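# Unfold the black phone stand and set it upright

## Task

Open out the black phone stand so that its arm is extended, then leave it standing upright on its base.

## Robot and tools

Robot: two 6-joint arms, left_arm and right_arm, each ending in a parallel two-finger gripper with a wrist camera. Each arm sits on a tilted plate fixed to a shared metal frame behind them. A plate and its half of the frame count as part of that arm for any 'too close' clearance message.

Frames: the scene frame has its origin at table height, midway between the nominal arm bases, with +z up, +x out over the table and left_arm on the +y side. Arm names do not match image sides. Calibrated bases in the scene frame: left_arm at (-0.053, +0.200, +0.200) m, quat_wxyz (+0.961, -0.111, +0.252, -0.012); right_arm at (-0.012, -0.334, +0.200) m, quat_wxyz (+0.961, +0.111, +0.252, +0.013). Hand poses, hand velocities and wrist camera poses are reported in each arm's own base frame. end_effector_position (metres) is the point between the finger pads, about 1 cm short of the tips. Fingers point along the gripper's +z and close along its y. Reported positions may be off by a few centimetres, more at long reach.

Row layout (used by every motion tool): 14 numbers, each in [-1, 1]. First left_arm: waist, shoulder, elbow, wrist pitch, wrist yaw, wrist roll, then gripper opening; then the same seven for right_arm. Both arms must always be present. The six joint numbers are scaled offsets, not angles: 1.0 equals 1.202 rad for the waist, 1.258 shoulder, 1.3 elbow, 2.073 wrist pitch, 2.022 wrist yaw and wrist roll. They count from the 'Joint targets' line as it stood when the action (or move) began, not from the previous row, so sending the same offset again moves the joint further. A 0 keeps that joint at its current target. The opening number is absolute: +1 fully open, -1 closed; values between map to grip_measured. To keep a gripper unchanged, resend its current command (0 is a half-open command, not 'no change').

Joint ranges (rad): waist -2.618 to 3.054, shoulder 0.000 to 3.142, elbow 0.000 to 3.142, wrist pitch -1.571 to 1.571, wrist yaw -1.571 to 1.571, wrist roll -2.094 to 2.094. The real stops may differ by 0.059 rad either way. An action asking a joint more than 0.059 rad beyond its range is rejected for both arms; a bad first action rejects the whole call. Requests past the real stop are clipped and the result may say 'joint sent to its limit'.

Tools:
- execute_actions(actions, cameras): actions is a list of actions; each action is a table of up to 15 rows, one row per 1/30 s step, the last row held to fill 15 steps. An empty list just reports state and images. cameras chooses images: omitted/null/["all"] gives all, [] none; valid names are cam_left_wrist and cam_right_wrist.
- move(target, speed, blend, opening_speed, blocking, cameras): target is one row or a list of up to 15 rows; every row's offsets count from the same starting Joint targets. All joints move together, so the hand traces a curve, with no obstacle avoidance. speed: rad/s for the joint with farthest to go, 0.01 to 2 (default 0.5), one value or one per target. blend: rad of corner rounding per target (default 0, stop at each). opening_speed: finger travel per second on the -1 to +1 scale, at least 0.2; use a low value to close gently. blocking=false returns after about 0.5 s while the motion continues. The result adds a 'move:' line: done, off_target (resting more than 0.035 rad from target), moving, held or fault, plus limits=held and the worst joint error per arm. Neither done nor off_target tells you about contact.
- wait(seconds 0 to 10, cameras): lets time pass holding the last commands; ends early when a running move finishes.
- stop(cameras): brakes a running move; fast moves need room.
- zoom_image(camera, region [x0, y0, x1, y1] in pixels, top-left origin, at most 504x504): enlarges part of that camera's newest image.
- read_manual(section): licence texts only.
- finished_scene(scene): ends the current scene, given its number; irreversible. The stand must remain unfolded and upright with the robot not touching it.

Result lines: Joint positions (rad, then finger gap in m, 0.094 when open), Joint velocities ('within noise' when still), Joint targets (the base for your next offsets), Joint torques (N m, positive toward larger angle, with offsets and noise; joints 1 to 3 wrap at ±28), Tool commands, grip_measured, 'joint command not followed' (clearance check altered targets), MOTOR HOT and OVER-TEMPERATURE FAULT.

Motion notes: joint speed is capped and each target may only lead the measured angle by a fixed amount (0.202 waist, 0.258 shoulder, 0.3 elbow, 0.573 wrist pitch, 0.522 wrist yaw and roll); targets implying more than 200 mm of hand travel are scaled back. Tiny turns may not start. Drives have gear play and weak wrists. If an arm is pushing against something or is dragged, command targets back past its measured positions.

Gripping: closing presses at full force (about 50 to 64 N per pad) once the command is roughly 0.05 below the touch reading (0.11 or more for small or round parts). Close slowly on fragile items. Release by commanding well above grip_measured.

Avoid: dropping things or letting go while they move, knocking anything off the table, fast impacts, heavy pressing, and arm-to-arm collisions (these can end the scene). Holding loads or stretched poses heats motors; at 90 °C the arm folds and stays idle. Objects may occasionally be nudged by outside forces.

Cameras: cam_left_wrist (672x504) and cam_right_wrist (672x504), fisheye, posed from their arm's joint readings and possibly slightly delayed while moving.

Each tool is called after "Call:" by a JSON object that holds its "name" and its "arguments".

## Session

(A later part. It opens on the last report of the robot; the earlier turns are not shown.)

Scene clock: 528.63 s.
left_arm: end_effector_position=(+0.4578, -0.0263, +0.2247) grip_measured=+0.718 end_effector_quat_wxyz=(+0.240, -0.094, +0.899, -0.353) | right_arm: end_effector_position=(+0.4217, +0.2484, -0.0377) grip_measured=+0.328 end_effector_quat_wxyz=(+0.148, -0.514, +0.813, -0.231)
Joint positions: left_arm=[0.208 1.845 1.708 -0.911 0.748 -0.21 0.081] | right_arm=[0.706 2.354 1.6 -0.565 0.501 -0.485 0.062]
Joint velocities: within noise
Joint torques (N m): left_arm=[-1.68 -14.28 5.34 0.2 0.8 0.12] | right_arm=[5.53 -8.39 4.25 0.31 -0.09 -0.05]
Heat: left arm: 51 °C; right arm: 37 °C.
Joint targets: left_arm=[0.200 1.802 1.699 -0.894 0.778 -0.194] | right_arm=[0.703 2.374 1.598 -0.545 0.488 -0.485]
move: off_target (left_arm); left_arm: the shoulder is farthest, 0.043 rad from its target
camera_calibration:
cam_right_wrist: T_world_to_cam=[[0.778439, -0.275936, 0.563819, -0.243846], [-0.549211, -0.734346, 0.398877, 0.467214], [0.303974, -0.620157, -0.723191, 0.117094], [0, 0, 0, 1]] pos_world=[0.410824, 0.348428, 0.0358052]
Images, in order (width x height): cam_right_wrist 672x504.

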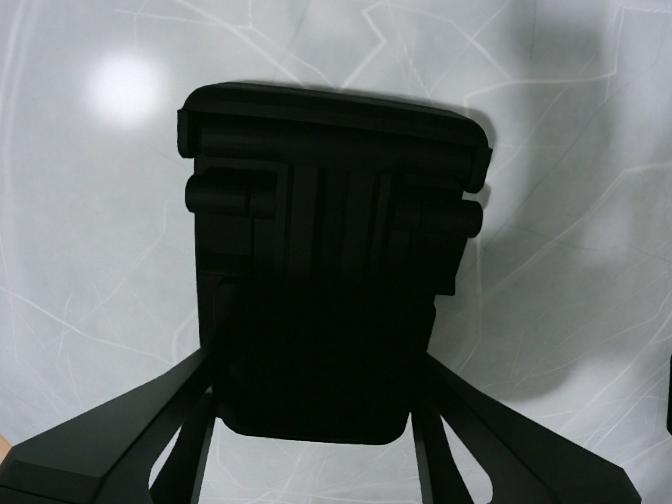

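Call:
{"name": "zoom_image", "arguments": {"camera": "cam_right_wrist", "region": [160, 240, 460, 465]}}

Call:
{"name": "zoom_image", "arguments": {"camera": "cam_left_wrist", "region": [150, 220, 450, 445]}}

Scaled by 1.680 from the camera's 672x504 image, which has a finer 960x720 frame.

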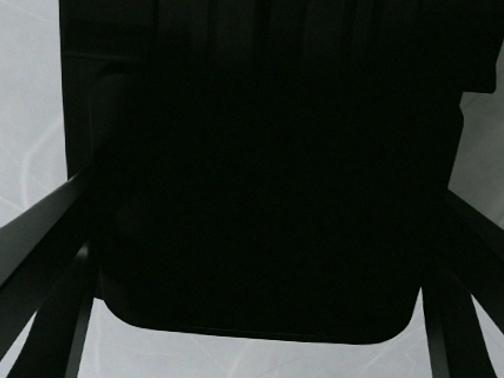

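This scene's latest camera images include none from cam_left_wrist. They are from: cam_right_wrist. cam_left_wrist's image comes with the result of a call that names it in "cameras".

Call:
{"name": "move", "arguments": {"target": [[0,0,0,0,0,0,0.72,0,0,0,0,0,0,0.75],[0,0,0,0,0,0,0.72,0,0.017,0.0,0.0125,0,-0.01,0.75]], "opening_speed": 1.5, "speed": 0.2}}

Scene clock: 557.33 s.
left_arm: end_effector_position=(+0.4578, -0.0263, +0.2247) grip_measured=+0.718 end_effector_quat_wxyz=(+0.240, -0.094, +0.899, -0.353) | right_arm: end_effector_position=(+0.4232, +0.2503, -0.0374) grip_measured=+0.748 end_effector_quat_wxyz=(+0.152, -0.517, +0.811, -0.230)
Joint positions: left_arm=[0.208 1.845 1.708 -0.911 0.748 -0.21 0.081] | right_arm=[0.706 2.354 1.6 -0.555 0.498 -0.496 0.082]
Joint velocities: within noise
Joint torques (N m): left_arm=[-1.69 -14.28 5.35 0.2 0.8 0.12] | right_arm=[5.53 -6.89 4.25 0.47 -0.08 -0.07]
Heat: left arm: 52 °C; right arm: 36 °C.
Joint targets: left_arm=[0.200 1.802 1.699 -0.894 0.778 -0.194] | right_arm=[0.703 2.395 1.598 -0.519 0.488 -0.505]
move: off_target (left_arm, right_arm); left_arm: the shoulder is farthest, 0.043 rad from its target; right_arm: the shoulder is farthest, 0.042 rad from its target
camera_calibration:
cam_left_wrist: T_world_to_cam=[[0.0362798, -0.675289, 0.73666, -0.207165], [-0.993853, -0.101535, -0.0441301, 0.50439], [0.104597, -0.730531, -0.674822, 0.20385], [0, 0, 0, 1]] pos_world=[0.487483, 0.0602352, 0.312432]
cam_right_wrist: T_world_to_cam=[[0.778948, -0.270526, 0.565735, -0.246207], [-0.543448, -0.741366, 0.393751, 0.46846], [0.312897, -0.614159, -0.724503, 0.112766], [0, 0, 0, 1]] pos_world=[0.411082, 0.349952, 0.0365299]

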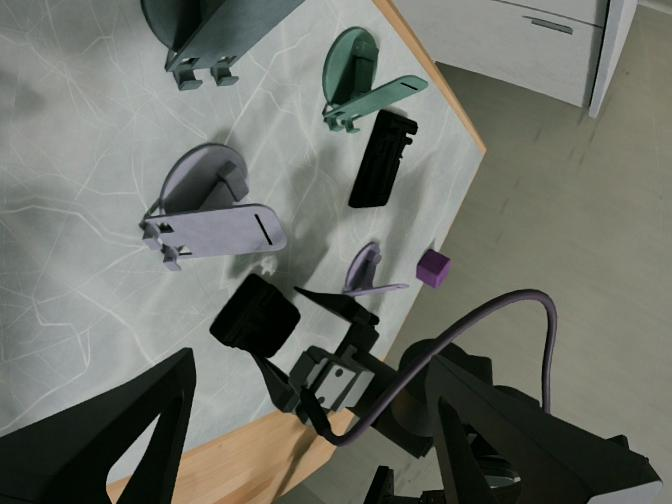

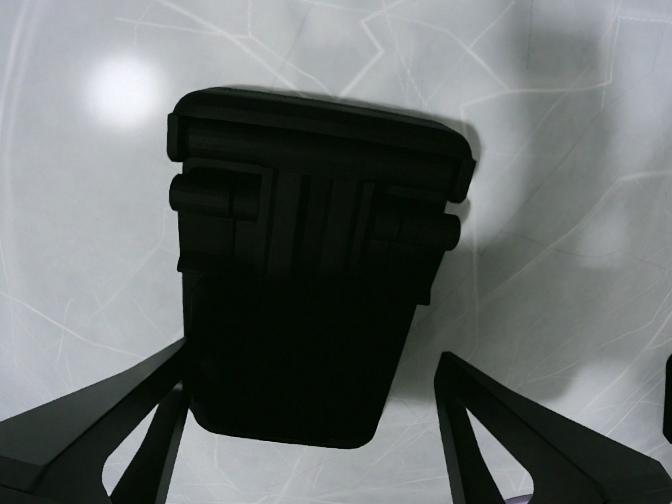

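Call:
{"name": "move", "arguments": {"target": [[0,0,0,0,0,0,0.72,0,-0.07,0.0,-0.04,0,0,0.75],[0,0,0,0,0,0,0.72,0.0208,-0.0755,-0.0577,-0.015,0.004,0.0549,0.75]], "speed": 0.3, "cameras": ["cam_right_wrist"]}}

Scene clock: 582.03 s.
left_arm: end_effector_position=(+0.4578, -0.0263, +0.2247) grip_measured=+0.718 end_effector_quat_wxyz=(+0.240, -0.094, +0.899, -0.353) | right_arm: end_effector_position=(+0.4044, +0.2343, -0.0458) grip_measured=+0.748 end_effector_quat_wxyz=(+0.132, -0.488, +0.832, -0.228)
Joint positions: left_arm=[0.208 1.845 1.708 -0.911 0.748 -0.21 0.081] | right_arm=[0.706 2.328 1.527 -0.571 0.498 -0.405 0.082]
Joint velocities: within noise
Joint torques (N m): left_arm=[-1.69 -14.28 5.35 0.2 0.8 0.12] | right_arm=[7.3 -11.51 3.66 0.25 0.02 0.06]
Heat: left arm: 52 °C; right arm: 35 °C.
Joint targets: left_arm=[0.200 1.802 1.699 -0.894 0.778 -0.194] | right_arm=[0.728 2.300 1.523 -0.550 0.496 -0.394]
move: off_target (left_arm); left_arm: the shoulder is farthest, 0.043 rad from its target
camera_calibration:
cam_right_wrist: T_world_to_cam=[[0.770509, -0.331138, 0.544669, -0.214449], [-0.58846, -0.697961, 0.408124, 0.458306], [0.245012, -0.634979, -0.732646, 0.134637], [0, 0, 0, 1]] pos_world=[0.401942, 0.334359, 0.0283998]
Images, in order (width x height): cam_right_wrist 672x504.

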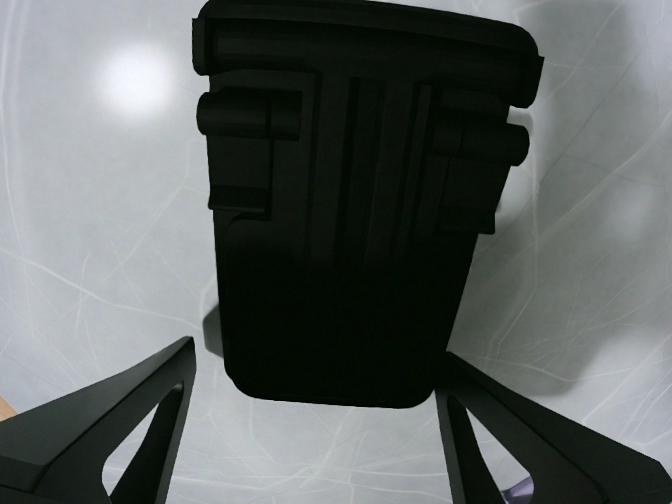

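Call:
{"name": "move", "arguments": {"target": [[0,0,0,0,0,0,0.72,0.0433,-0.0795,0.0,-0.053,0,0,0.75]], "speed": 0.3, "cameras": ["cam_right_wrist"]}}

Scene clock: 590.47 s.
left_arm: end_effector_position=(+0.4578, -0.0263, +0.2247) grip_measured=+0.718 end_effector_quat_wxyz=(+0.240, -0.094, +0.899, -0.353) | right_arm: end_effector_position=(+0.3918, +0.2542, -0.0020) grip_measured=+0.748 end_effector_quat_wxyz=(+0.155, -0.503, +0.821, -0.221)
Joint positions: left_arm=[0.208 1.845 1.708 -0.911 0.748 -0.21 0.081] | right_arm=[0.757 2.22 1.527 -0.642 0.498 -0.404 0.082]
Joint velocities: within noise
Joint torques (N m): left_arm=[-1.69 -14.3 5.35 0.2 0.8 0.12] | right_arm=[7.34 -10.76 4.25 -0.03 0.01 0.05]
Heat: left arm: 53 °C; right arm: 38 °C.
Joint targets: left_arm=[0.200 1.802 1.699 -0.894 0.778 -0.194] | right_arm=[0.780 2.200 1.523 -0.660 0.496 -0.394]
move: off_target (left_arm); left_arm: the shoulder is farthest, 0.043 rad from its target
camera_calibration:
cam_right_wrist: T_world_to_cam=[[0.770938, -0.30708, 0.557993, -0.228243], [-0.563953, -0.736271, 0.373981, 0.446998], [0.295992, -0.602998, -0.740798, 0.154354], [0, 0, 0, 1]] pos_world=[0.38236, 0.352098, 0.0745339]
Images, in order (width x height): cam_right_wrist 672x504.

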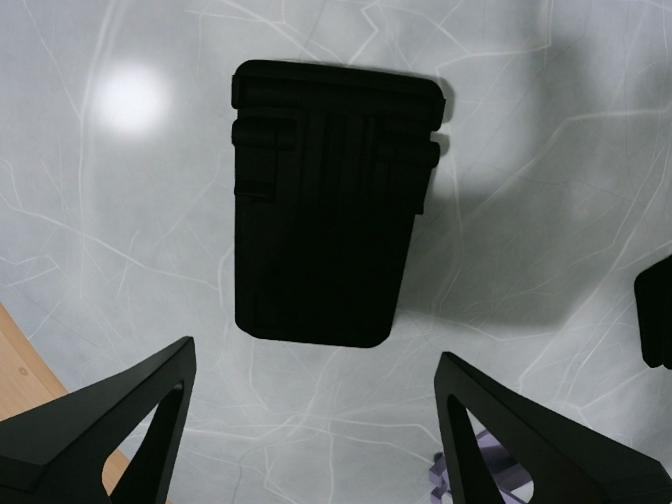

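Call:
{"name": "move", "arguments": {"target": [[0,0,0,0,0,0,0.72,-0.0715,0.08,0.0254,0.045,-0.005,-0.0282,0.8]], "speed": 0.3, "cameras": ["cam_right_wrist"]}}

Scene clock: 611.13 s.
left_arm: end_effector_position=(+0.4578, -0.0263, +0.2247) grip_measured=+0.718 end_effector_quat_wxyz=(+0.240, -0.094, +0.899, -0.353) | right_arm: end_effector_position=(+0.4128, +0.2330, -0.0231) grip_measured=+0.798 end_effector_quat_wxyz=(+0.145, -0.492, +0.828, -0.228)
Joint positions: left_arm=[0.208 1.845 1.708 -0.911 0.748 -0.21 0.081] | right_arm=[0.692 2.28 1.537 -0.588 0.498 -0.441 0.084]
Joint velocities: within noise
Joint torques (N m): left_arm=[-1.69 -14.28 5.37 0.2 0.79 0.12] | right_arm=[5.64 -8.06 6.04 0.29 -0.1 -0.09]
Heat: left arm: 53 °C; right arm: 37 °C.
Joint targets: left_arm=[0.200 1.802 1.699 -0.894 0.778 -0.194] | right_arm=[0.694 2.301 1.556 -0.567 0.486 -0.451]
move: off_target (left_arm); left_arm: the shoulder is farthest, 0.043 rad from its target
camera_calibration:
cam_right_wrist: T_world_to_cam=[[0.763779, -0.323844, 0.55836, -0.23232], [-0.585614, -0.711472, 0.388412, 0.454607], [0.271473, -0.623645, -0.733055, 0.134819], [0, 0, 0, 1]] pos_world=[0.407065, 0.332284, 0.051973]
Images, in order (width x height): cam_right_wrist 672x504.

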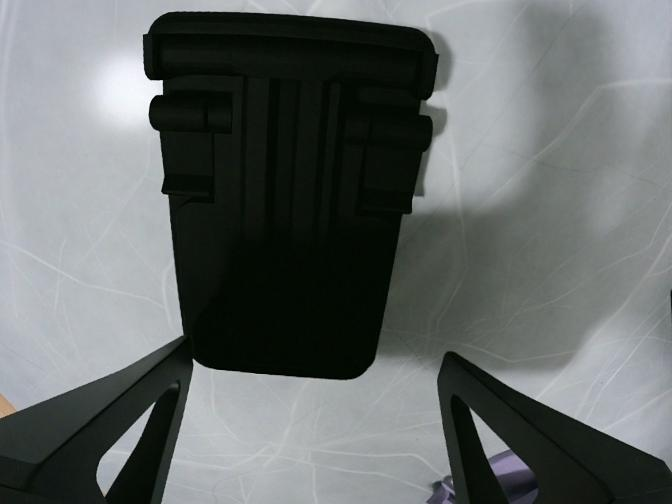

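Call:
{"name": "move", "arguments": {"target": [[0,0,0,0,0,0,0.72,0.0175,0.05,0.0169,0.03,0,0,0.8]], "speed": 0.2, "cameras": ["cam_right_wrist"]}}

Scene clock: 625.23 s.
left_arm: end_effector_position=(+0.4578, -0.0263, +0.2247) grip_measured=+0.718 end_effector_quat_wxyz=(+0.240, -0.094, +0.899, -0.353) | right_arm: end_effector_position=(+0.4182, +0.2429, -0.0293) grip_measured=+0.798 end_effector_quat_wxyz=(+0.152, -0.499, +0.823, -0.226)
Joint positions: left_arm=[0.208 1.845 1.708 -0.911 0.748 -0.21 0.081] | right_arm=[0.7 2.314 1.566 -0.567 0.495 -0.456 0.084]
Joint velocities: within noise
Joint torques (N m): left_arm=[-1.69 -14.28 5.35 0.2 0.8 0.12] | right_arm=[6.87 -6.17 5.38 0.7 -0.07 0]
Heat: left arm: 54 °C; right arm: 36 °C.
Joint targets: left_arm=[0.200 1.802 1.699 -0.894 0.778 -0.194] | right_arm=[0.715 2.363 1.578 -0.504 0.486 -0.451]
move: off_target (left_arm, right_arm); left_arm: the shoulder is farthest, 0.043 rad from its target; right_arm: the wrist pitch is farthest, 0.062 rad from its target
camera_calibration:
cam_right_wrist: T_world_to_cam=[[0.766366, -0.31069, 0.562276, -0.233952], [-0.573061, -0.726189, 0.379804, 0.465333], [0.290317, -0.613288, -0.734571, 0.124487], [0, 0, 0, 1]] pos_world=[0.409816, 0.341579, 0.0462548]
Images, in order (width x height): cam_right_wrist 672x504.

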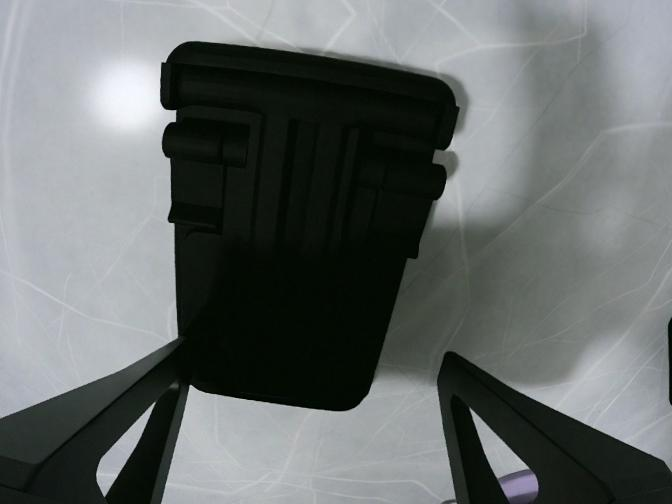

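Call:
{"name": "move", "arguments": {"target": [[0,0,0,0,0,0,0.72,0.0,-0.06,0.0,-0.03,0,0,0.8],[0,0,0,0,0,0,0.72,0.0541,-0.1296,-0.0423,-0.0753,0.005,0.06,0.8]], "speed": 0.4, "blend": [0.02,0], "cameras": ["cam_right_wrist"]}}

Scene clock: 633.13 s.
left_arm: end_effector_position=(+0.4578, -0.0263, +0.2247) grip_measured=+0.718 end_effector_quat_wxyz=(+0.240, -0.094, +0.899, -0.353) | right_arm: end_effector_position=(+0.3910, +0.2577, -0.0015) grip_measured=+0.798 end_effector_quat_wxyz=(+0.164, -0.480, +0.835, -0.214)
Joint positions: left_arm=[0.208 1.845 1.708 -0.911 0.748 -0.21 0.081] | right_arm=[0.763 2.222 1.532 -0.642 0.496 -0.341 0.084]
Joint velocities: within noise
Joint torques (N m): left_arm=[-1.69 -14.28 5.35 0.2 0.8 0.12] | right_arm=[6.97 -10.86 3.96 -0.01 0.04 0.06]
Heat: left arm: 54 °C; right arm: 36 °C.
Joint targets: left_arm=[0.200 1.802 1.699 -0.894 0.778 -0.194] | right_arm=[0.780 2.200 1.523 -0.661 0.496 -0.330]
move: off_target (left_arm); left_arm: the shoulder is farthest, 0.043 rad from its target
camera_calibration:
cam_right_wrist: T_world_to_cam=[[0.747346, -0.361515, 0.557477, -0.203608], [-0.603375, -0.720598, 0.34158, 0.460312], [0.278231, -0.591646, -0.756665, 0.161052], [0, 0, 0, 1]] pos_world=[0.385097, 0.353379, 0.0781357]
Images, in order (width x height): cam_right_wrist 672x504.

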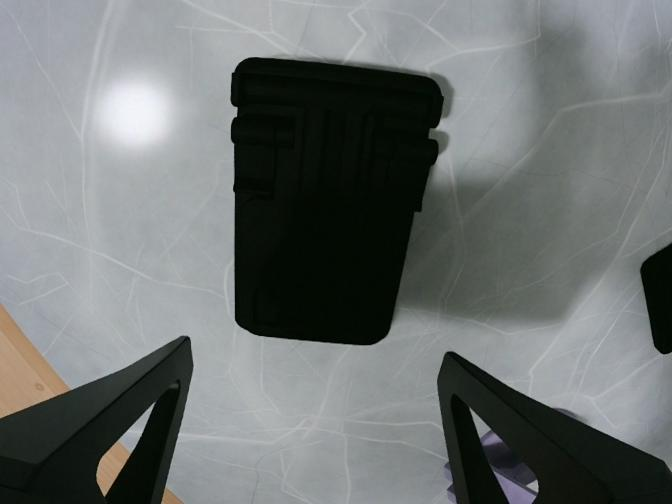

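Call:
{"name": "move", "arguments": {"target": [[0,0,0,0,0,0,0.72,-0.0532,0.1153,0.0431,0.0613,-0.002,-0.0257,0.8]], "speed": 0.3, "cameras": ["cam_right_wrist"]}}

Scene clock: 664.80 s.
left_arm: end_effector_position=(+0.4578, -0.0263, +0.2247) grip_measured=+0.718 end_effector_quat_wxyz=(+0.240, -0.094, +0.899, -0.353) | right_arm: end_effector_position=(+0.4130, +0.2496, -0.0355) grip_measured=+0.798 end_effector_quat_wxyz=(+0.161, -0.472, +0.838, -0.219)
Joint positions: left_arm=[0.208 1.845 1.708 -0.911 0.748 -0.21 0.081] | right_arm=[0.718 2.326 1.561 -0.556 0.496 -0.372 0.084]
Joint velocities: within noise
Joint torques (N m): left_arm=[-1.69 -14.28 5.35 0.2 0.8 0.12] | right_arm=[5.59 -8.2 5.89 0.34 0 -0.07]
Heat: left arm: 55 °C; right arm: 42 °C.
Joint targets: left_arm=[0.200 1.802 1.699 -0.894 0.778 -0.194] | right_arm=[0.716 2.345 1.579 -0.534 0.492 -0.382]
move: off_target (left_arm); left_arm: the shoulder is farthest, 0.043 rad from its target
camera_calibration:
cam_right_wrist: T_world_to_cam=[[0.739773, -0.370972, 0.561352, -0.198412], [-0.616975, -0.706874, 0.345934, 0.481682], [0.268474, -0.602253, -0.751806, 0.131292], [0, 0, 0, 1]] pos_world=[0.408717, 0.345954, 0.0434551]
Images, in order (width x height): cam_right_wrist 672x504.

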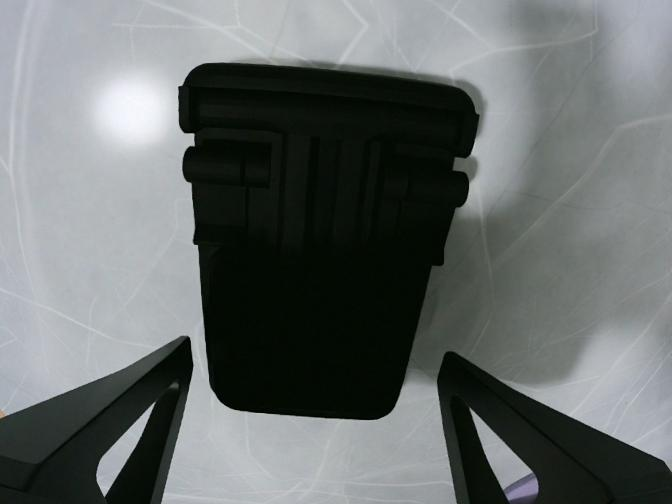

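Call:
{"name": "move", "arguments": {"target": [[0,0,0,0,0,0,0.72,-0.0125,0.0254,0.0031,0.0178,-0.001,-0.0084,0.8]], "speed": 0.2, "cameras": ["cam_right_wrist"]}}

Scene clock: 670.03 s.
left_arm: end_effector_position=(+0.4578, -0.0263, +0.2247) grip_measured=+0.718 end_effector_quat_wxyz=(+0.240, -0.094, +0.899, -0.353) | right_arm: end_effector_position=(+0.4199, +0.2488, -0.0440) grip_measured=+0.798 end_effector_quat_wxyz=(+0.165, -0.473, +0.837, -0.220)
Joint positions: left_arm=[0.208 1.845 1.708 -0.911 0.748 -0.21 0.081] | right_arm=[0.708 2.352 1.566 -0.519 0.496 -0.389 0.084]
Joint velocities: within noise
Joint torques (N m): left_arm=[-1.7 -14.28 5.37 0.2 0.8 0.12] | right_arm=[5.31 -7.88 5.81 0.35 -0.02 -0.08]
Heat: left arm: 55 °C; right arm: 41 °C.
Joint targets: left_arm=[0.200 1.802 1.699 -0.894 0.778 -0.194] | right_arm=[0.701 2.377 1.583 -0.497 0.490 -0.399]
move: off_target (left_arm); left_arm: the shoulder is farthest, 0.043 rad from its target
camera_calibration:
cam_right_wrist: T_world_to_cam=[[0.736598, -0.369388, 0.566547, -0.19784], [-0.617159, -0.709762, 0.339637, 0.488813], [0.276655, -0.599826, -0.75078, 0.118512], [0, 0, 0, 1]] pos_world=[0.414617, 0.344948, 0.0350435]
Images, in order (width x height): cam_right_wrist 672x504.

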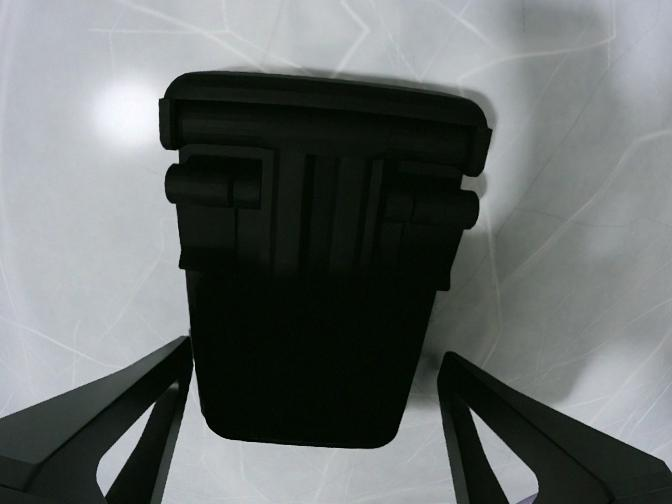

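Call:
{"name": "move", "arguments": {"target": [[0,0,0,0,0,0,0.72,0.002,0.008,0,0.004,0,0,0.8],[0,0,0,0,0,0,0.72,0.002,0.008,0,0.004,0,0,0.3]], "speed": 0.2, "opening_speed": 0.6, "cameras": ["cam_right_wrist"]}}

Scene clock: 677.37 s.
left_arm: end_effector_position=(+0.4578, -0.0263, +0.2247) grip_measured=+0.718 end_effector_quat_wxyz=(+0.240, -0.094, +0.899, -0.353) | right_arm: end_effector_position=(+0.4207, +0.2494, -0.0463) grip_measured=+0.495 end_effector_quat_wxyz=(+0.166, -0.473, +0.837, -0.220)
Joint positions: left_arm=[0.208 1.845 1.708 -0.911 0.748 -0.21 0.081] | right_arm=[0.708 2.358 1.566 -0.51 0.496 -0.39 0.07]
Joint velocities: within noise
Joint torques (N m): left_arm=[-1.69 -14.28 5.35 0.21 0.8 0.12] | right_arm=[5.5 -7.58 5.81 0.34 -0.03 -0.06]
Heat: left arm: 55 °C; right arm: 39 °C.
Joint targets: left_arm=[0.200 1.802 1.699 -0.894 0.778 -0.194] | right_arm=[0.703 2.388 1.583 -0.488 0.490 -0.399]
move: off_target (left_arm); left_arm: the shoulder is farthest, 0.043 rad from its target
camera_calibration:
cam_right_wrist: T_world_to_cam=[[0.73594, -0.369138, 0.567564, -0.196609], [-0.616914, -0.710988, 0.337511, 0.490632], [0.278943, -0.598526, -0.750971, 0.115686], [0, 0, 0, 1]] pos_world=[0.415101, 0.345499, 0.0328714]
Images, in order (width x height): cam_right_wrist 672x504.

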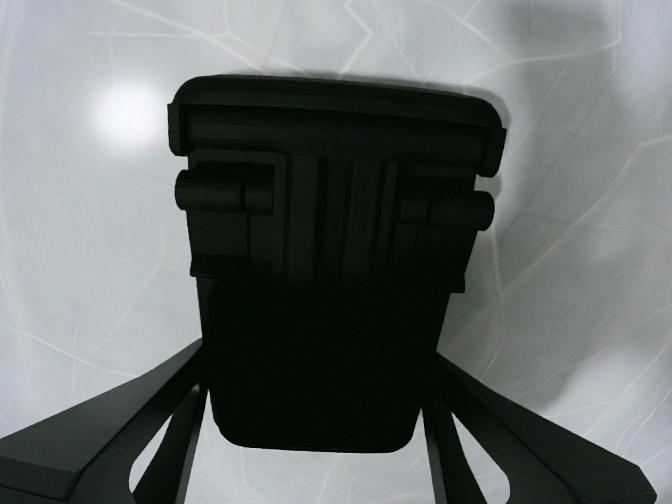

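Call:
{"name": "move", "arguments": {"target": [[0,0,0,0,0,0,0.72,0,0,0,0,0,0,-0.5],[0,0,0,0,0,0,0.72,0.0641,-0.1494,-0.0462,-0.083,0.003,0.034,-0.5],[0,0,0,0,0,0,0.72,-0.1214,-0.3871,-0.2207,-0.0702,-0.0163,-0.3292,-0.5]], "speed": 0.4, "blend": [0,0.05,0]}}

Scene clock: 693.27 s.
left_arm: end_effector_position=(+0.4578, -0.0263, +0.2247) grip_measured=+0.718 end_effector_quat_wxyz=(+0.240, -0.094, +0.899, -0.353) | right_arm: end_effector_position=(+0.3951, +0.1518, +0.0530) grip_measured=+0.495 end_effector_quat_wxyz=(-0.087, +0.668, -0.691, +0.262)
Joint positions: left_arm=[0.208 1.845 1.708 -0.911 0.748 -0.21 0.081] | right_arm=[0.559 1.93 1.305 -0.639 0.476 -1.054 0.07]
Joint velocities: within noise
Joint torques (N m): left_arm=[-1.69 -14.28 5.35 0.2 0.8 0.12] | right_arm=[3.93 -10.63 3.93 0.14 -0.15 -0.08]
Heat: left arm: 55 °C; right arm: 38 °C.
Joint targets: left_arm=[0.200 1.802 1.699 -0.894 0.778 -0.194] | right_arm=[0.557 1.901 1.296 -0.634 0.457 -1.065]
move: off_target (left_arm); left_arm: the shoulder is farthest, 0.043 rad from its target
camera_calibration:
cam_left_wrist: T_world_to_cam=[[0.0362798, -0.675289, 0.73666, -0.207165], [-0.993853, -0.101535, -0.0441301, 0.50439], [0.104597, -0.730531, -0.674822, 0.20385], [0, 0, 0, 1]] pos_world=[0.487483, 0.0602352, 0.312432]
cam_right_wrist: T_world_to_cam=[[0.859912, 0.1259, 0.494672, -0.390469], [-0.236846, -0.760053, 0.605164, 0.215068], [0.452167, -0.637549, -0.62376, 0.0697132], [0, 0, 0, 1]] pos_world=[0.355185, 0.257068, 0.106487]

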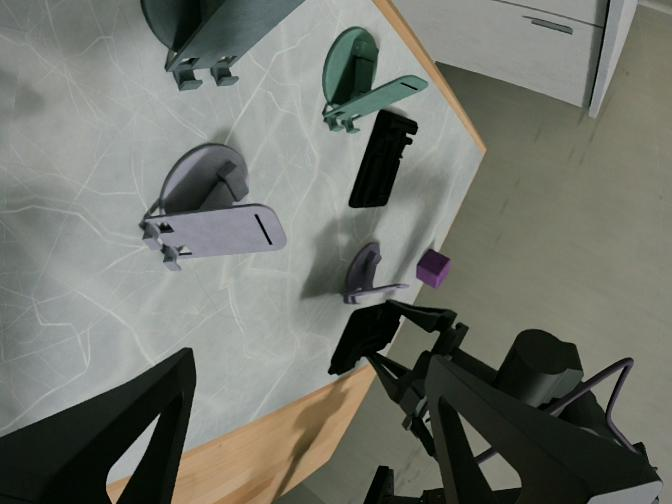

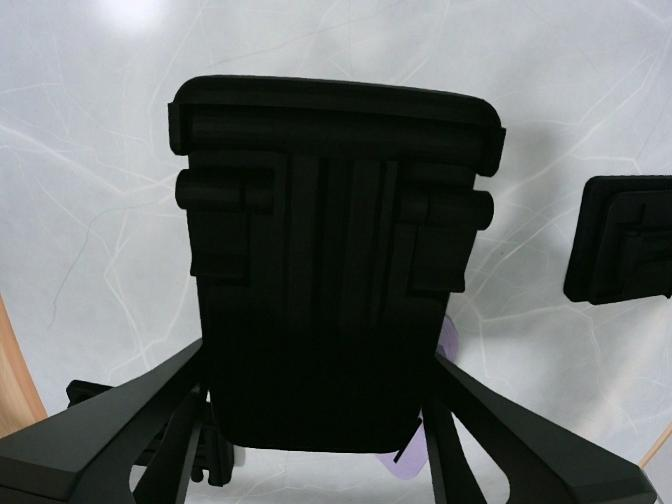

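Call:
{"name": "move", "arguments": {"target": [[-0.1356,0.0382,-0.1992,0.2045,0.0603,0.3976,0.75,0,0,0,0,0,0,-0.5],[-0.2715,0.1998,-0.3988,0.4031,0.1238,0.7984,0.75,0,0,0,0,0,0,-0.5]], "speed": 0.7, "blend": [0.1,0]}}

Scene clock: 737.40 s.
left_arm: end_effector_position=(+0.4265, -0.1971, +0.0761) grip_measured=+0.748 end_effector_quat_wxyz=(+0.495, +0.685, +0.500, -0.189) | right_arm: end_effector_position=(+0.3950, +0.1521, +0.0529) grip_measured=+0.495 end_effector_quat_wxyz=(-0.087, +0.669, -0.691, +0.262)
Joint positions: left_arm=[-0.113 2.033 1.183 -0.074 0.989 1.41 0.082] | right_arm=[0.559 1.93 1.305 -0.639 0.475 -1.054 0.07]
Joint velocities: within noise
Joint torques (N m): left_arm=[-4 -7.84 3.45 0.4 1.01 0.08] | right_arm=[3.92 -10.63 3.95 0.14 -0.15 -0.07]
Heat: left arm: 55 °C; right arm: 44 °C.
Joint targets: left_arm=[-0.127 2.054 1.180 -0.058 1.029 1.420] | right_arm=[0.557 1.901 1.296 -0.634 0.457 -1.065]
move: off_target (left_arm); left_arm: the wrist yaw is farthest, 0.040 rad from its target
camera_calibration:
cam_left_wrist: T_world_to_cam=[[-0.912062, 0.019107, -0.409608, 0.416567], [0.255362, 0.808035, -0.530914, 0.132887], [0.320833, -0.588825, -0.741857, -0.0771059], [0, 0, 0, 1]] pos_world=[0.370738, -0.160738, 0.183979]
cam_right_wrist: T_world_to_cam=[[0.860237, 0.125685, 0.494161, -0.390424], [-0.236025, -0.760913, 0.604404, 0.215136], [0.451978, -0.636565, -0.624901, 0.0698121], [0, 0, 0, 1]] pos_world=[0.355081, 0.25721, 0.106529]

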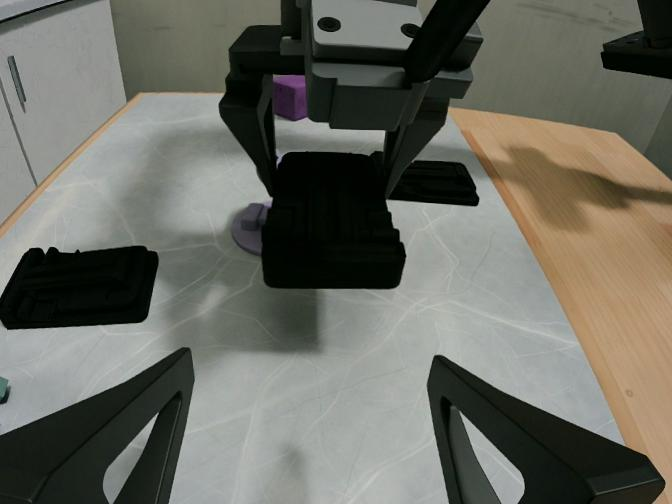

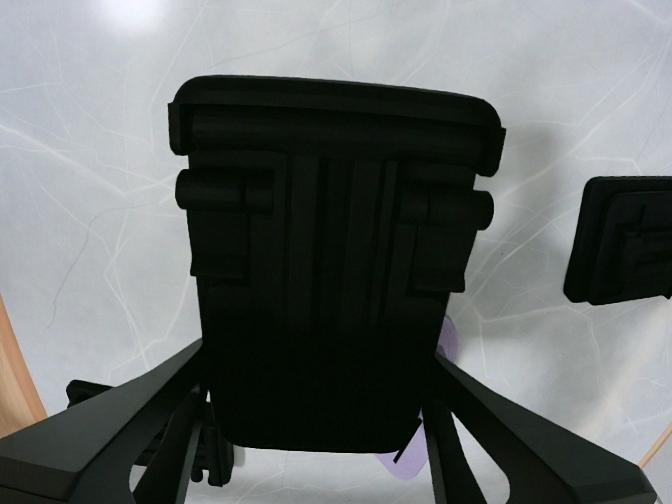

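Call:
{"name": "move", "arguments": {"target": [-0.1073,0.1348,0.0519,0.118,-0.0423,-0.0816,0.78,0,0,0,0,0,0,-0.5], "speed": 0.35, "cameras": ["cam_left_wrist"]}}

Scene clock: 755.30 s.
left_arm: end_effector_position=(+0.4367, -0.2545, +0.0378) grip_measured=+0.778 end_effector_quat_wxyz=(+0.498, +0.689, +0.486, -0.204) | right_arm: end_effector_position=(+0.3950, +0.1521, +0.0529) grip_measured=+0.495 end_effector_quat_wxyz=(-0.087, +0.669, -0.691, +0.262)
Joint positions: left_arm=[-0.24 2.201 1.229 0.169 0.944 1.266 0.084] | right_arm=[0.559 1.93 1.305 -0.639 0.475 -1.054 0.07]
Joint velocities: within noise
Joint torques (N m): left_arm=[-4.94 -7.84 5.05 0.61 0.54 -0.08] | right_arm=[3.92 -10.63 3.93 0.14 -0.16 -0.07]
Heat: left arm: 50 °C; right arm: 44 °C.
Joint targets: left_arm=[-0.255 2.223 1.248 0.187 0.943 1.255] | right_arm=[0.557 1.901 1.296 -0.634 0.457 -1.065]
move: done
camera_calibration:
cam_left_wrist: T_world_to_cam=[[-0.911333, 0.0440891, -0.409302, 0.417335], [0.283718, 0.78768, -0.546867, 0.139362], [0.298288, -0.614505, -0.730348, -0.139703], [0, 0, 0, 1]] pos_world=[0.382463, -0.214021, 0.144997]
Images, in order (width x height): cam_left_wrist 672x504.

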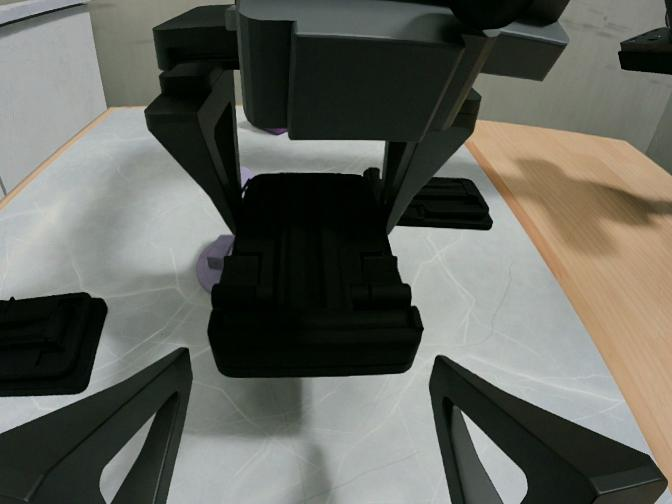

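Call:
{"name": "move", "arguments": {"target": [-0.0358,0.0449,0.0173,0.0393,-0.0141,-0.0272,0.78,0,0,0,0,0,0,-0.5], "speed": 0.25, "cameras": ["cam_left_wrist"]}}

Scene clock: 760.33 s.
left_arm: end_effector_position=(+0.4407, -0.2736, +0.0261) grip_measured=+0.778 end_effector_quat_wxyz=(+0.500, +0.688, +0.486, -0.204) | right_arm: end_effector_position=(+0.3950, +0.1521, +0.0529) grip_measured=+0.495 end_effector_quat_wxyz=(-0.087, +0.669, -0.691, +0.262)
Joint positions: left_arm=[-0.281 2.256 1.252 0.249 0.916 1.21 0.084] | right_arm=[0.559 1.93 1.305 -0.639 0.475 -1.054 0.07]
Joint velocities: within noise
Joint torques (N m): left_arm=[-5.45 -7.83 5.05 0.69 0.52 -0.09] | right_arm=[3.9 -10.63 3.93 0.14 -0.15 -0.07]
Heat: left arm: 49 °C; right arm: 44 °C.
Joint targets: left_arm=[-0.299 2.280 1.270 0.268 0.915 1.200] | right_arm=[0.557 1.901 1.296 -0.634 0.457 -1.065]
move: done
camera_calibration:
cam_left_wrist: T_world_to_cam=[[-0.910531, 0.0408315, -0.411419, 0.415923], [0.283761, 0.785443, -0.550053, 0.146356], [0.300687, -0.617585, -0.726757, -0.163179], [0, 0, 0, 1]] pos_world=[0.386247, -0.232714, 0.133031]
Images, in order (width x height): cam_left_wrist 672x504.

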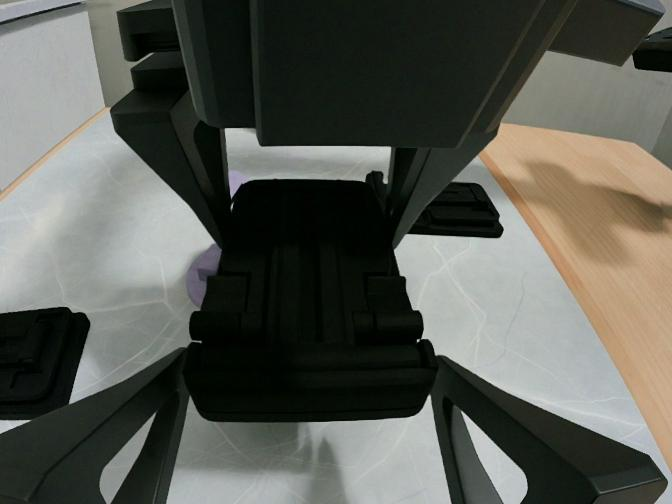

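Call:
{"name": "move", "arguments": {"target": [0,0,0,0,0,0,0.2,0,0,0,0,0,0,-0.5], "opening_speed": 0.4, "cameras": ["cam_left_wrist"]}}

Scene clock: 767.17 s.
left_arm: end_effector_position=(+0.4413, -0.2736, +0.0264) grip_measured=+0.509 end_effector_quat_wxyz=(+0.501, +0.687, +0.486, -0.203) | right_arm: end_effector_position=(+0.3950, +0.1521, +0.0529) grip_measured=+0.495 end_effector_quat_wxyz=(-0.087, +0.670, -0.690, +0.262)
Joint positions: left_arm=[-0.281 2.256 1.252 0.252 0.915 1.209 0.071] | right_arm=[0.559 1.93 1.305 -0.639 0.475 -1.057 0.07]
Joint velocities: within noise
Joint torques (N m): left_arm=[-5.46 -7.83 5.07 0.67 0.54 -0.07] | right_arm=[3.92 -10.63 3.93 0.14 -0.15 -0.06]
Heat: left arm: 49 °C; right arm: 45 °C.
Joint targets: left_arm=[-0.299 2.280 1.270 0.268 0.915 1.200] | right_arm=[0.557 1.901 1.296 -0.634 0.457 -1.065]
move: done
camera_calibration:
cam_left_wrist: T_world_to_cam=[[-0.909826, 0.0391649, -0.413137, 0.415814], [0.283414, 0.785853, -0.549646, 0.146581], [0.303138, -0.617171, -0.72609, -0.164143], [0, 0, 0, 1]] pos_world=[0.386533, -0.232781, 0.133173]
Images, in order (width x height): cam_left_wrist 672x504.

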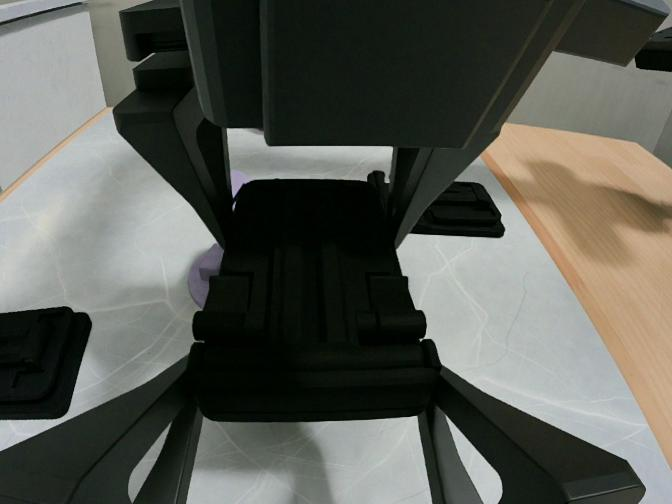

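Call:
{"name": "move", "arguments": {"target": [[0,0,0,0,0,0,-1,0,0,0,0,0,0,-0.5],[0,0,0,0,0,0,-1,0,0,0,0,0,0,0.75],[0,0,0,0,0,0,-1,0.0116,-0.0811,-0.0177,-0.0396,0.0025,0.0074,0.75]], "opening_speed": 1.0, "speed": 0.3}}

Scene clock: 793.03 s.
left_arm: end_effector_position=(+0.4431, -0.2725, +0.0251) grip_measured=+0.509 end_effector_quat_wxyz=(+0.499, +0.687, +0.490, -0.197) | right_arm: end_effector_position=(+0.3832, +0.1450, +0.0845) grip_measured=+0.748 end_effector_quat_wxyz=(-0.101, +0.666, -0.691, +0.264)
Joint positions: left_arm=[-0.281 2.256 1.252 0.252 0.901 1.207 0.071] | right_arm=[0.559 1.82 1.282 -0.696 0.473 -1.057 0.082]
Joint velocities: within noise
Joint torques (N m): left_arm=[-5.45 -7.84 5.07 0.68 0.69 -0.07] | right_arm=[4.64 -9.54 4.21 -0.04 -0.07 0.04]
Heat: left arm: 48 °C; right arm: 45 °C.
Joint targets: left_arm=[-0.299 2.280 1.270 0.268 0.915 1.200] | right_arm=[0.571 1.799 1.273 -0.716 0.462 -1.050]
move: done
camera_calibration:
cam_left_wrist: T_world_to_cam=[[-0.90969, 0.0330154, -0.413974, 0.415131], [0.275632, 0.79362, -0.542396, 0.149897], [0.31063, -0.607517, -0.731049, -0.165555], [0, 0, 0, 1]] pos_world=[0.38775, -0.233244, 0.132128]
cam_right_wrist: T_world_to_cam=[[0.847464, 0.120209, 0.517064, -0.391282], [-0.248263, -0.771196, 0.586193, 0.195601], [0.469223, -0.625145, -0.623718, 0.0820151], [0, 0, 0, 1]] pos_world=[0.341675, 0.249154, 0.138812]

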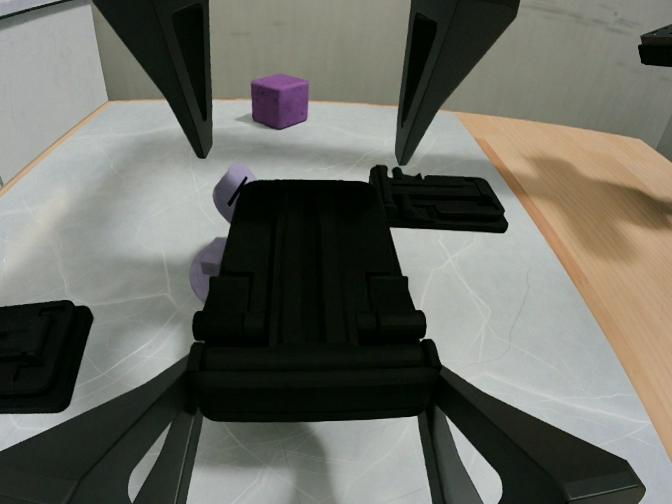

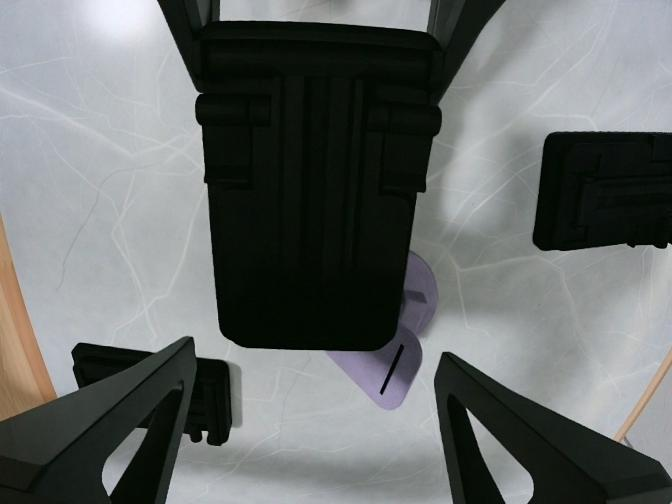

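Call:
{"name": "move", "arguments": {"target": [[0,0,0,0,0,0,-1,-0.0449,0.0747,-0.0115,0.0589,-0.0138,-0.0317,0.75]], "speed": 0.25}}

Scene clock: 812.80 s.
left_arm: end_effector_position=(+0.4431, -0.2725, +0.0251) grip_measured=+0.509 end_effector_quat_wxyz=(+0.499, +0.687, +0.490, -0.197) | right_arm: end_effector_position=(+0.3958, +0.1390, +0.0626) grip_measured=+0.748 end_effector_quat_wxyz=(-0.098, +0.670, -0.688, +0.260)
Joint positions: left_arm=[-0.281 2.256 1.252 0.252 0.901 1.207 0.071] | right_arm=[0.522 1.874 1.264 -0.613 0.452 -1.103 0.082]
Joint velocities: within noise
Joint torques (N m): left_arm=[-5.45 -7.83 5.07 0.68 0.69 -0.07] | right_arm=[3.48 -6.9 4.21 0.3 -0.15 -0.07]
Heat: left arm: 48 °C; right arm: 41 °C.
Joint targets: left_arm=[-0.299 2.280 1.270 0.268 0.915 1.200] | right_arm=[0.517 1.892 1.258 -0.594 0.434 -1.114]
move: done
camera_calibration:
cam_left_wrist: T_world_to_cam=[[-0.90969, 0.0330154, -0.413974, 0.415131], [0.275632, 0.79362, -0.542396, 0.149897], [0.31063, -0.607517, -0.731049, -0.165555], [0, 0, 0, 1]] pos_world=[0.38775, -0.233244, 0.132128]
cam_right_wrist: T_world_to_cam=[[0.852305, 0.127797, 0.507192, -0.392264], [-0.234301, -0.773672, 0.588672, 0.201572], [0.467631, -0.620564, -0.629462, 0.0591487], [0, 0, 0, 1]] pos_world=[0.353898, 0.242786, 0.117525]

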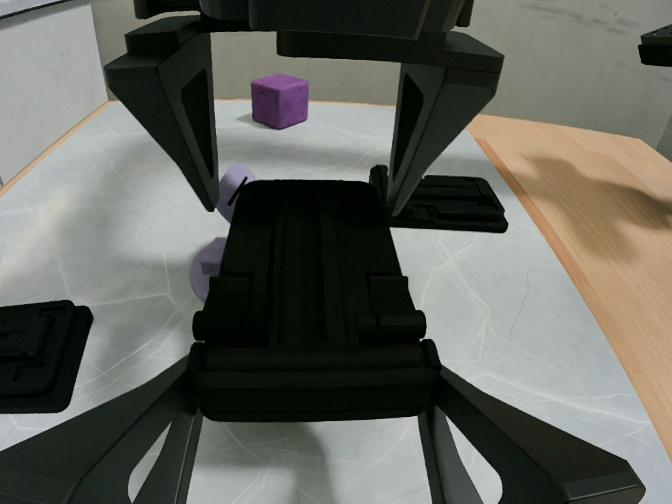

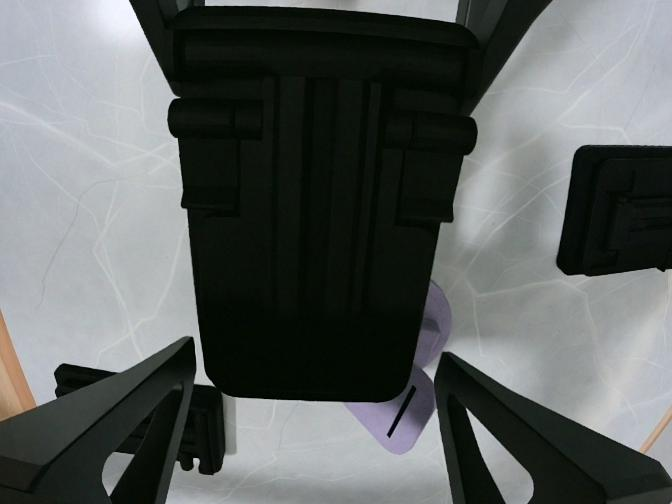

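Call:
{"name": "move", "arguments": {"target": [0,0,0,0,0,0,-1,0,0,0,0,0,0,0.2], "opening_speed": 0.5}}

Scene clock: 818.23 s.
left_arm: end_effector_position=(+0.4449, -0.2725, +0.0260) grip_measured=+0.509 end_effector_quat_wxyz=(+0.500, +0.685, +0.492, -0.196) | right_arm: end_effector_position=(+0.3957, +0.1393, +0.0625) grip_measured=+0.317 end_effector_quat_wxyz=(-0.097, +0.674, -0.685, +0.259)
Joint positions: left_arm=[-0.281 2.256 1.255 0.255 0.896 1.2 0.071] | right_arm=[0.522 1.874 1.264 -0.613 0.45 -1.113 0.062]
Joint velocities: within noise
Joint torques (N m): left_arm=[-5.46 -7.86 4.74 0.66 0.74 -0.05] | right_arm=[3.48 -6.9 4.19 0.31 -0.13 -0.06]
Heat: left arm: 48 °C; right arm: 40 °C.
Joint targets: left_arm=[-0.299 2.280 1.270 0.268 0.915 1.200] | right_arm=[0.517 1.892 1.258 -0.594 0.434 -1.114]
move: done
camera_calibration:
cam_left_wrist: T_world_to_cam=[[-0.909877, 0.0268308, -0.41401, 0.415587], [0.270386, 0.795218, -0.542697, 0.152676], [0.314667, -0.60573, -0.730805, -0.166754], [0, 0, 0, 1]] pos_world=[0.389324, -0.233569, 0.133049]
cam_right_wrist: T_world_to_cam=[[0.852617, 0.1365, 0.504393, -0.393323], [-0.226226, -0.773698, 0.591788, 0.198411], [0.471027, -0.618675, -0.628788, 0.057615], [0, 0, 0, 1]] pos_world=[0.353101, 0.242844, 0.1172]

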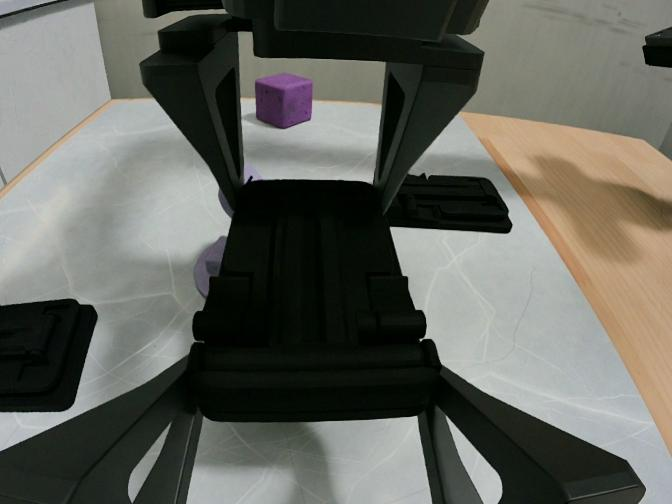

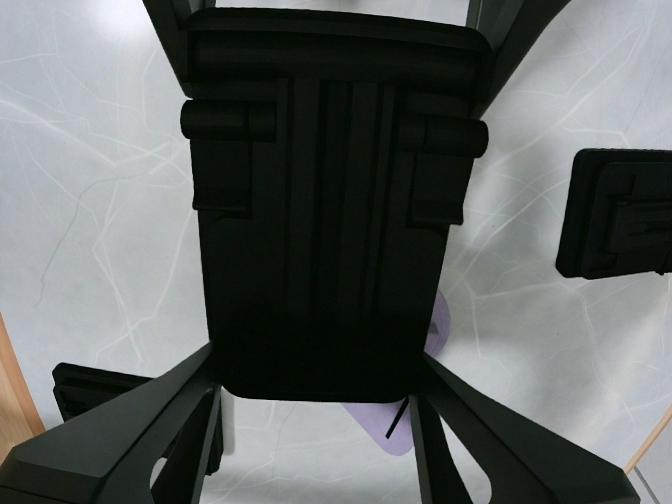

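Call:
{"name": "move", "arguments": {"target": [[0,0,0,0,0,0,-1,0,0,0,0,0,0,-0.5],[0,0,0,0,0,0,-1,0.0541,-0.0636,0.0415,-0.0656,0.0178,0.0351,-0.5],[0,0,0,0,0,0,-1,0.1098,-0.0572,0.1031,-0.1153,0.0282,0.0687,-0.5]], "speed": 0.15, "blend": [0,0.03,0]}}

Scene clock: 859.43 s.
left_arm: end_effector_position=(+0.4354, -0.2815, +0.0413) grip_measured=+0.509 end_effector_quat_wxyz=(+0.516, +0.682, +0.462, -0.234) | right_arm: end_effector_position=(+0.3758, +0.1458, +0.0900) grip_measured=+0.315 end_effector_quat_wxyz=(-0.067, +0.652, -0.700, +0.282)
Joint positions: left_arm=[-0.283 2.254 1.263 0.273 0.998 1.183 0.071] | right_arm=[0.597 1.858 1.356 -0.821 0.541 -0.971 0.062]
Joint velocities: within noise
Joint torques (N m): left_arm=[-5.27 -7.9 4.08 0.5 -0.31 0.16] | right_arm=[8.16 -10.93 8.32 -0.05 -0.49 -0.01]
Heat: left arm: 47 °C; right arm: 39 °C.
Joint targets: left_arm=[-0.299 2.280 1.270 0.268 0.915 1.200] | right_arm=[0.649 1.821 1.392 -0.833 0.491 -0.975]
move: off_target (left_arm, right_arm); left_arm: the wrist yaw is farthest, 0.083 rad from its target; right_arm: the waist is farthest, 0.052 rad from its target
camera_calibration:
cam_left_wrist: T_world_to_cam=[[-0.909955, 0.0595026, -0.410415, 0.422609], [0.319719, 0.730959, -0.602892, 0.133634], [0.264123, -0.679822, -0.684164, -0.158818], [0, 0, 0, 1]] pos_world=[0.383777, -0.230795, 0.145354]
cam_right_wrist: T_world_to_cam=[[0.862257, 0.106552, 0.495136, -0.389572], [-0.277182, -0.718939, 0.637414, 0.189741], [0.423891, -0.686858, -0.590376, 0.112509], [0, 0, 0, 1]] pos_world=[0.340813, 0.255199, 0.13837]

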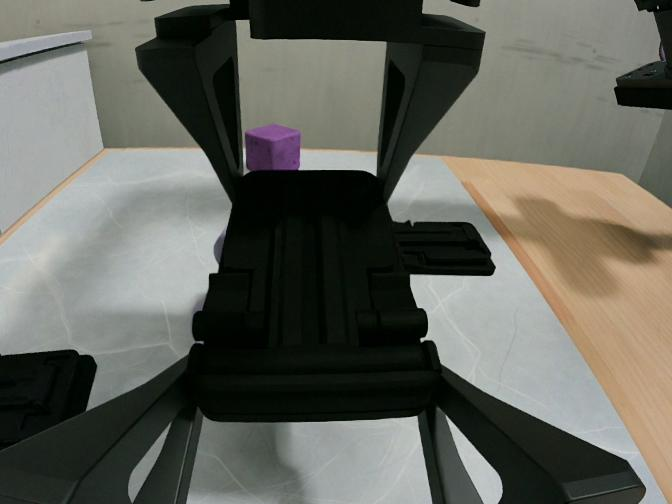

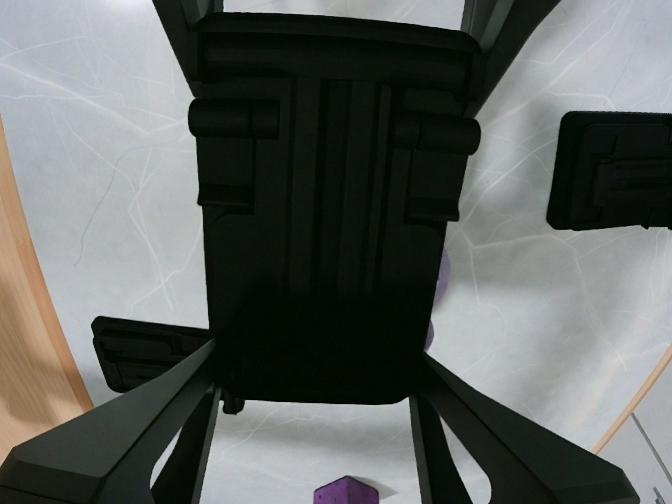

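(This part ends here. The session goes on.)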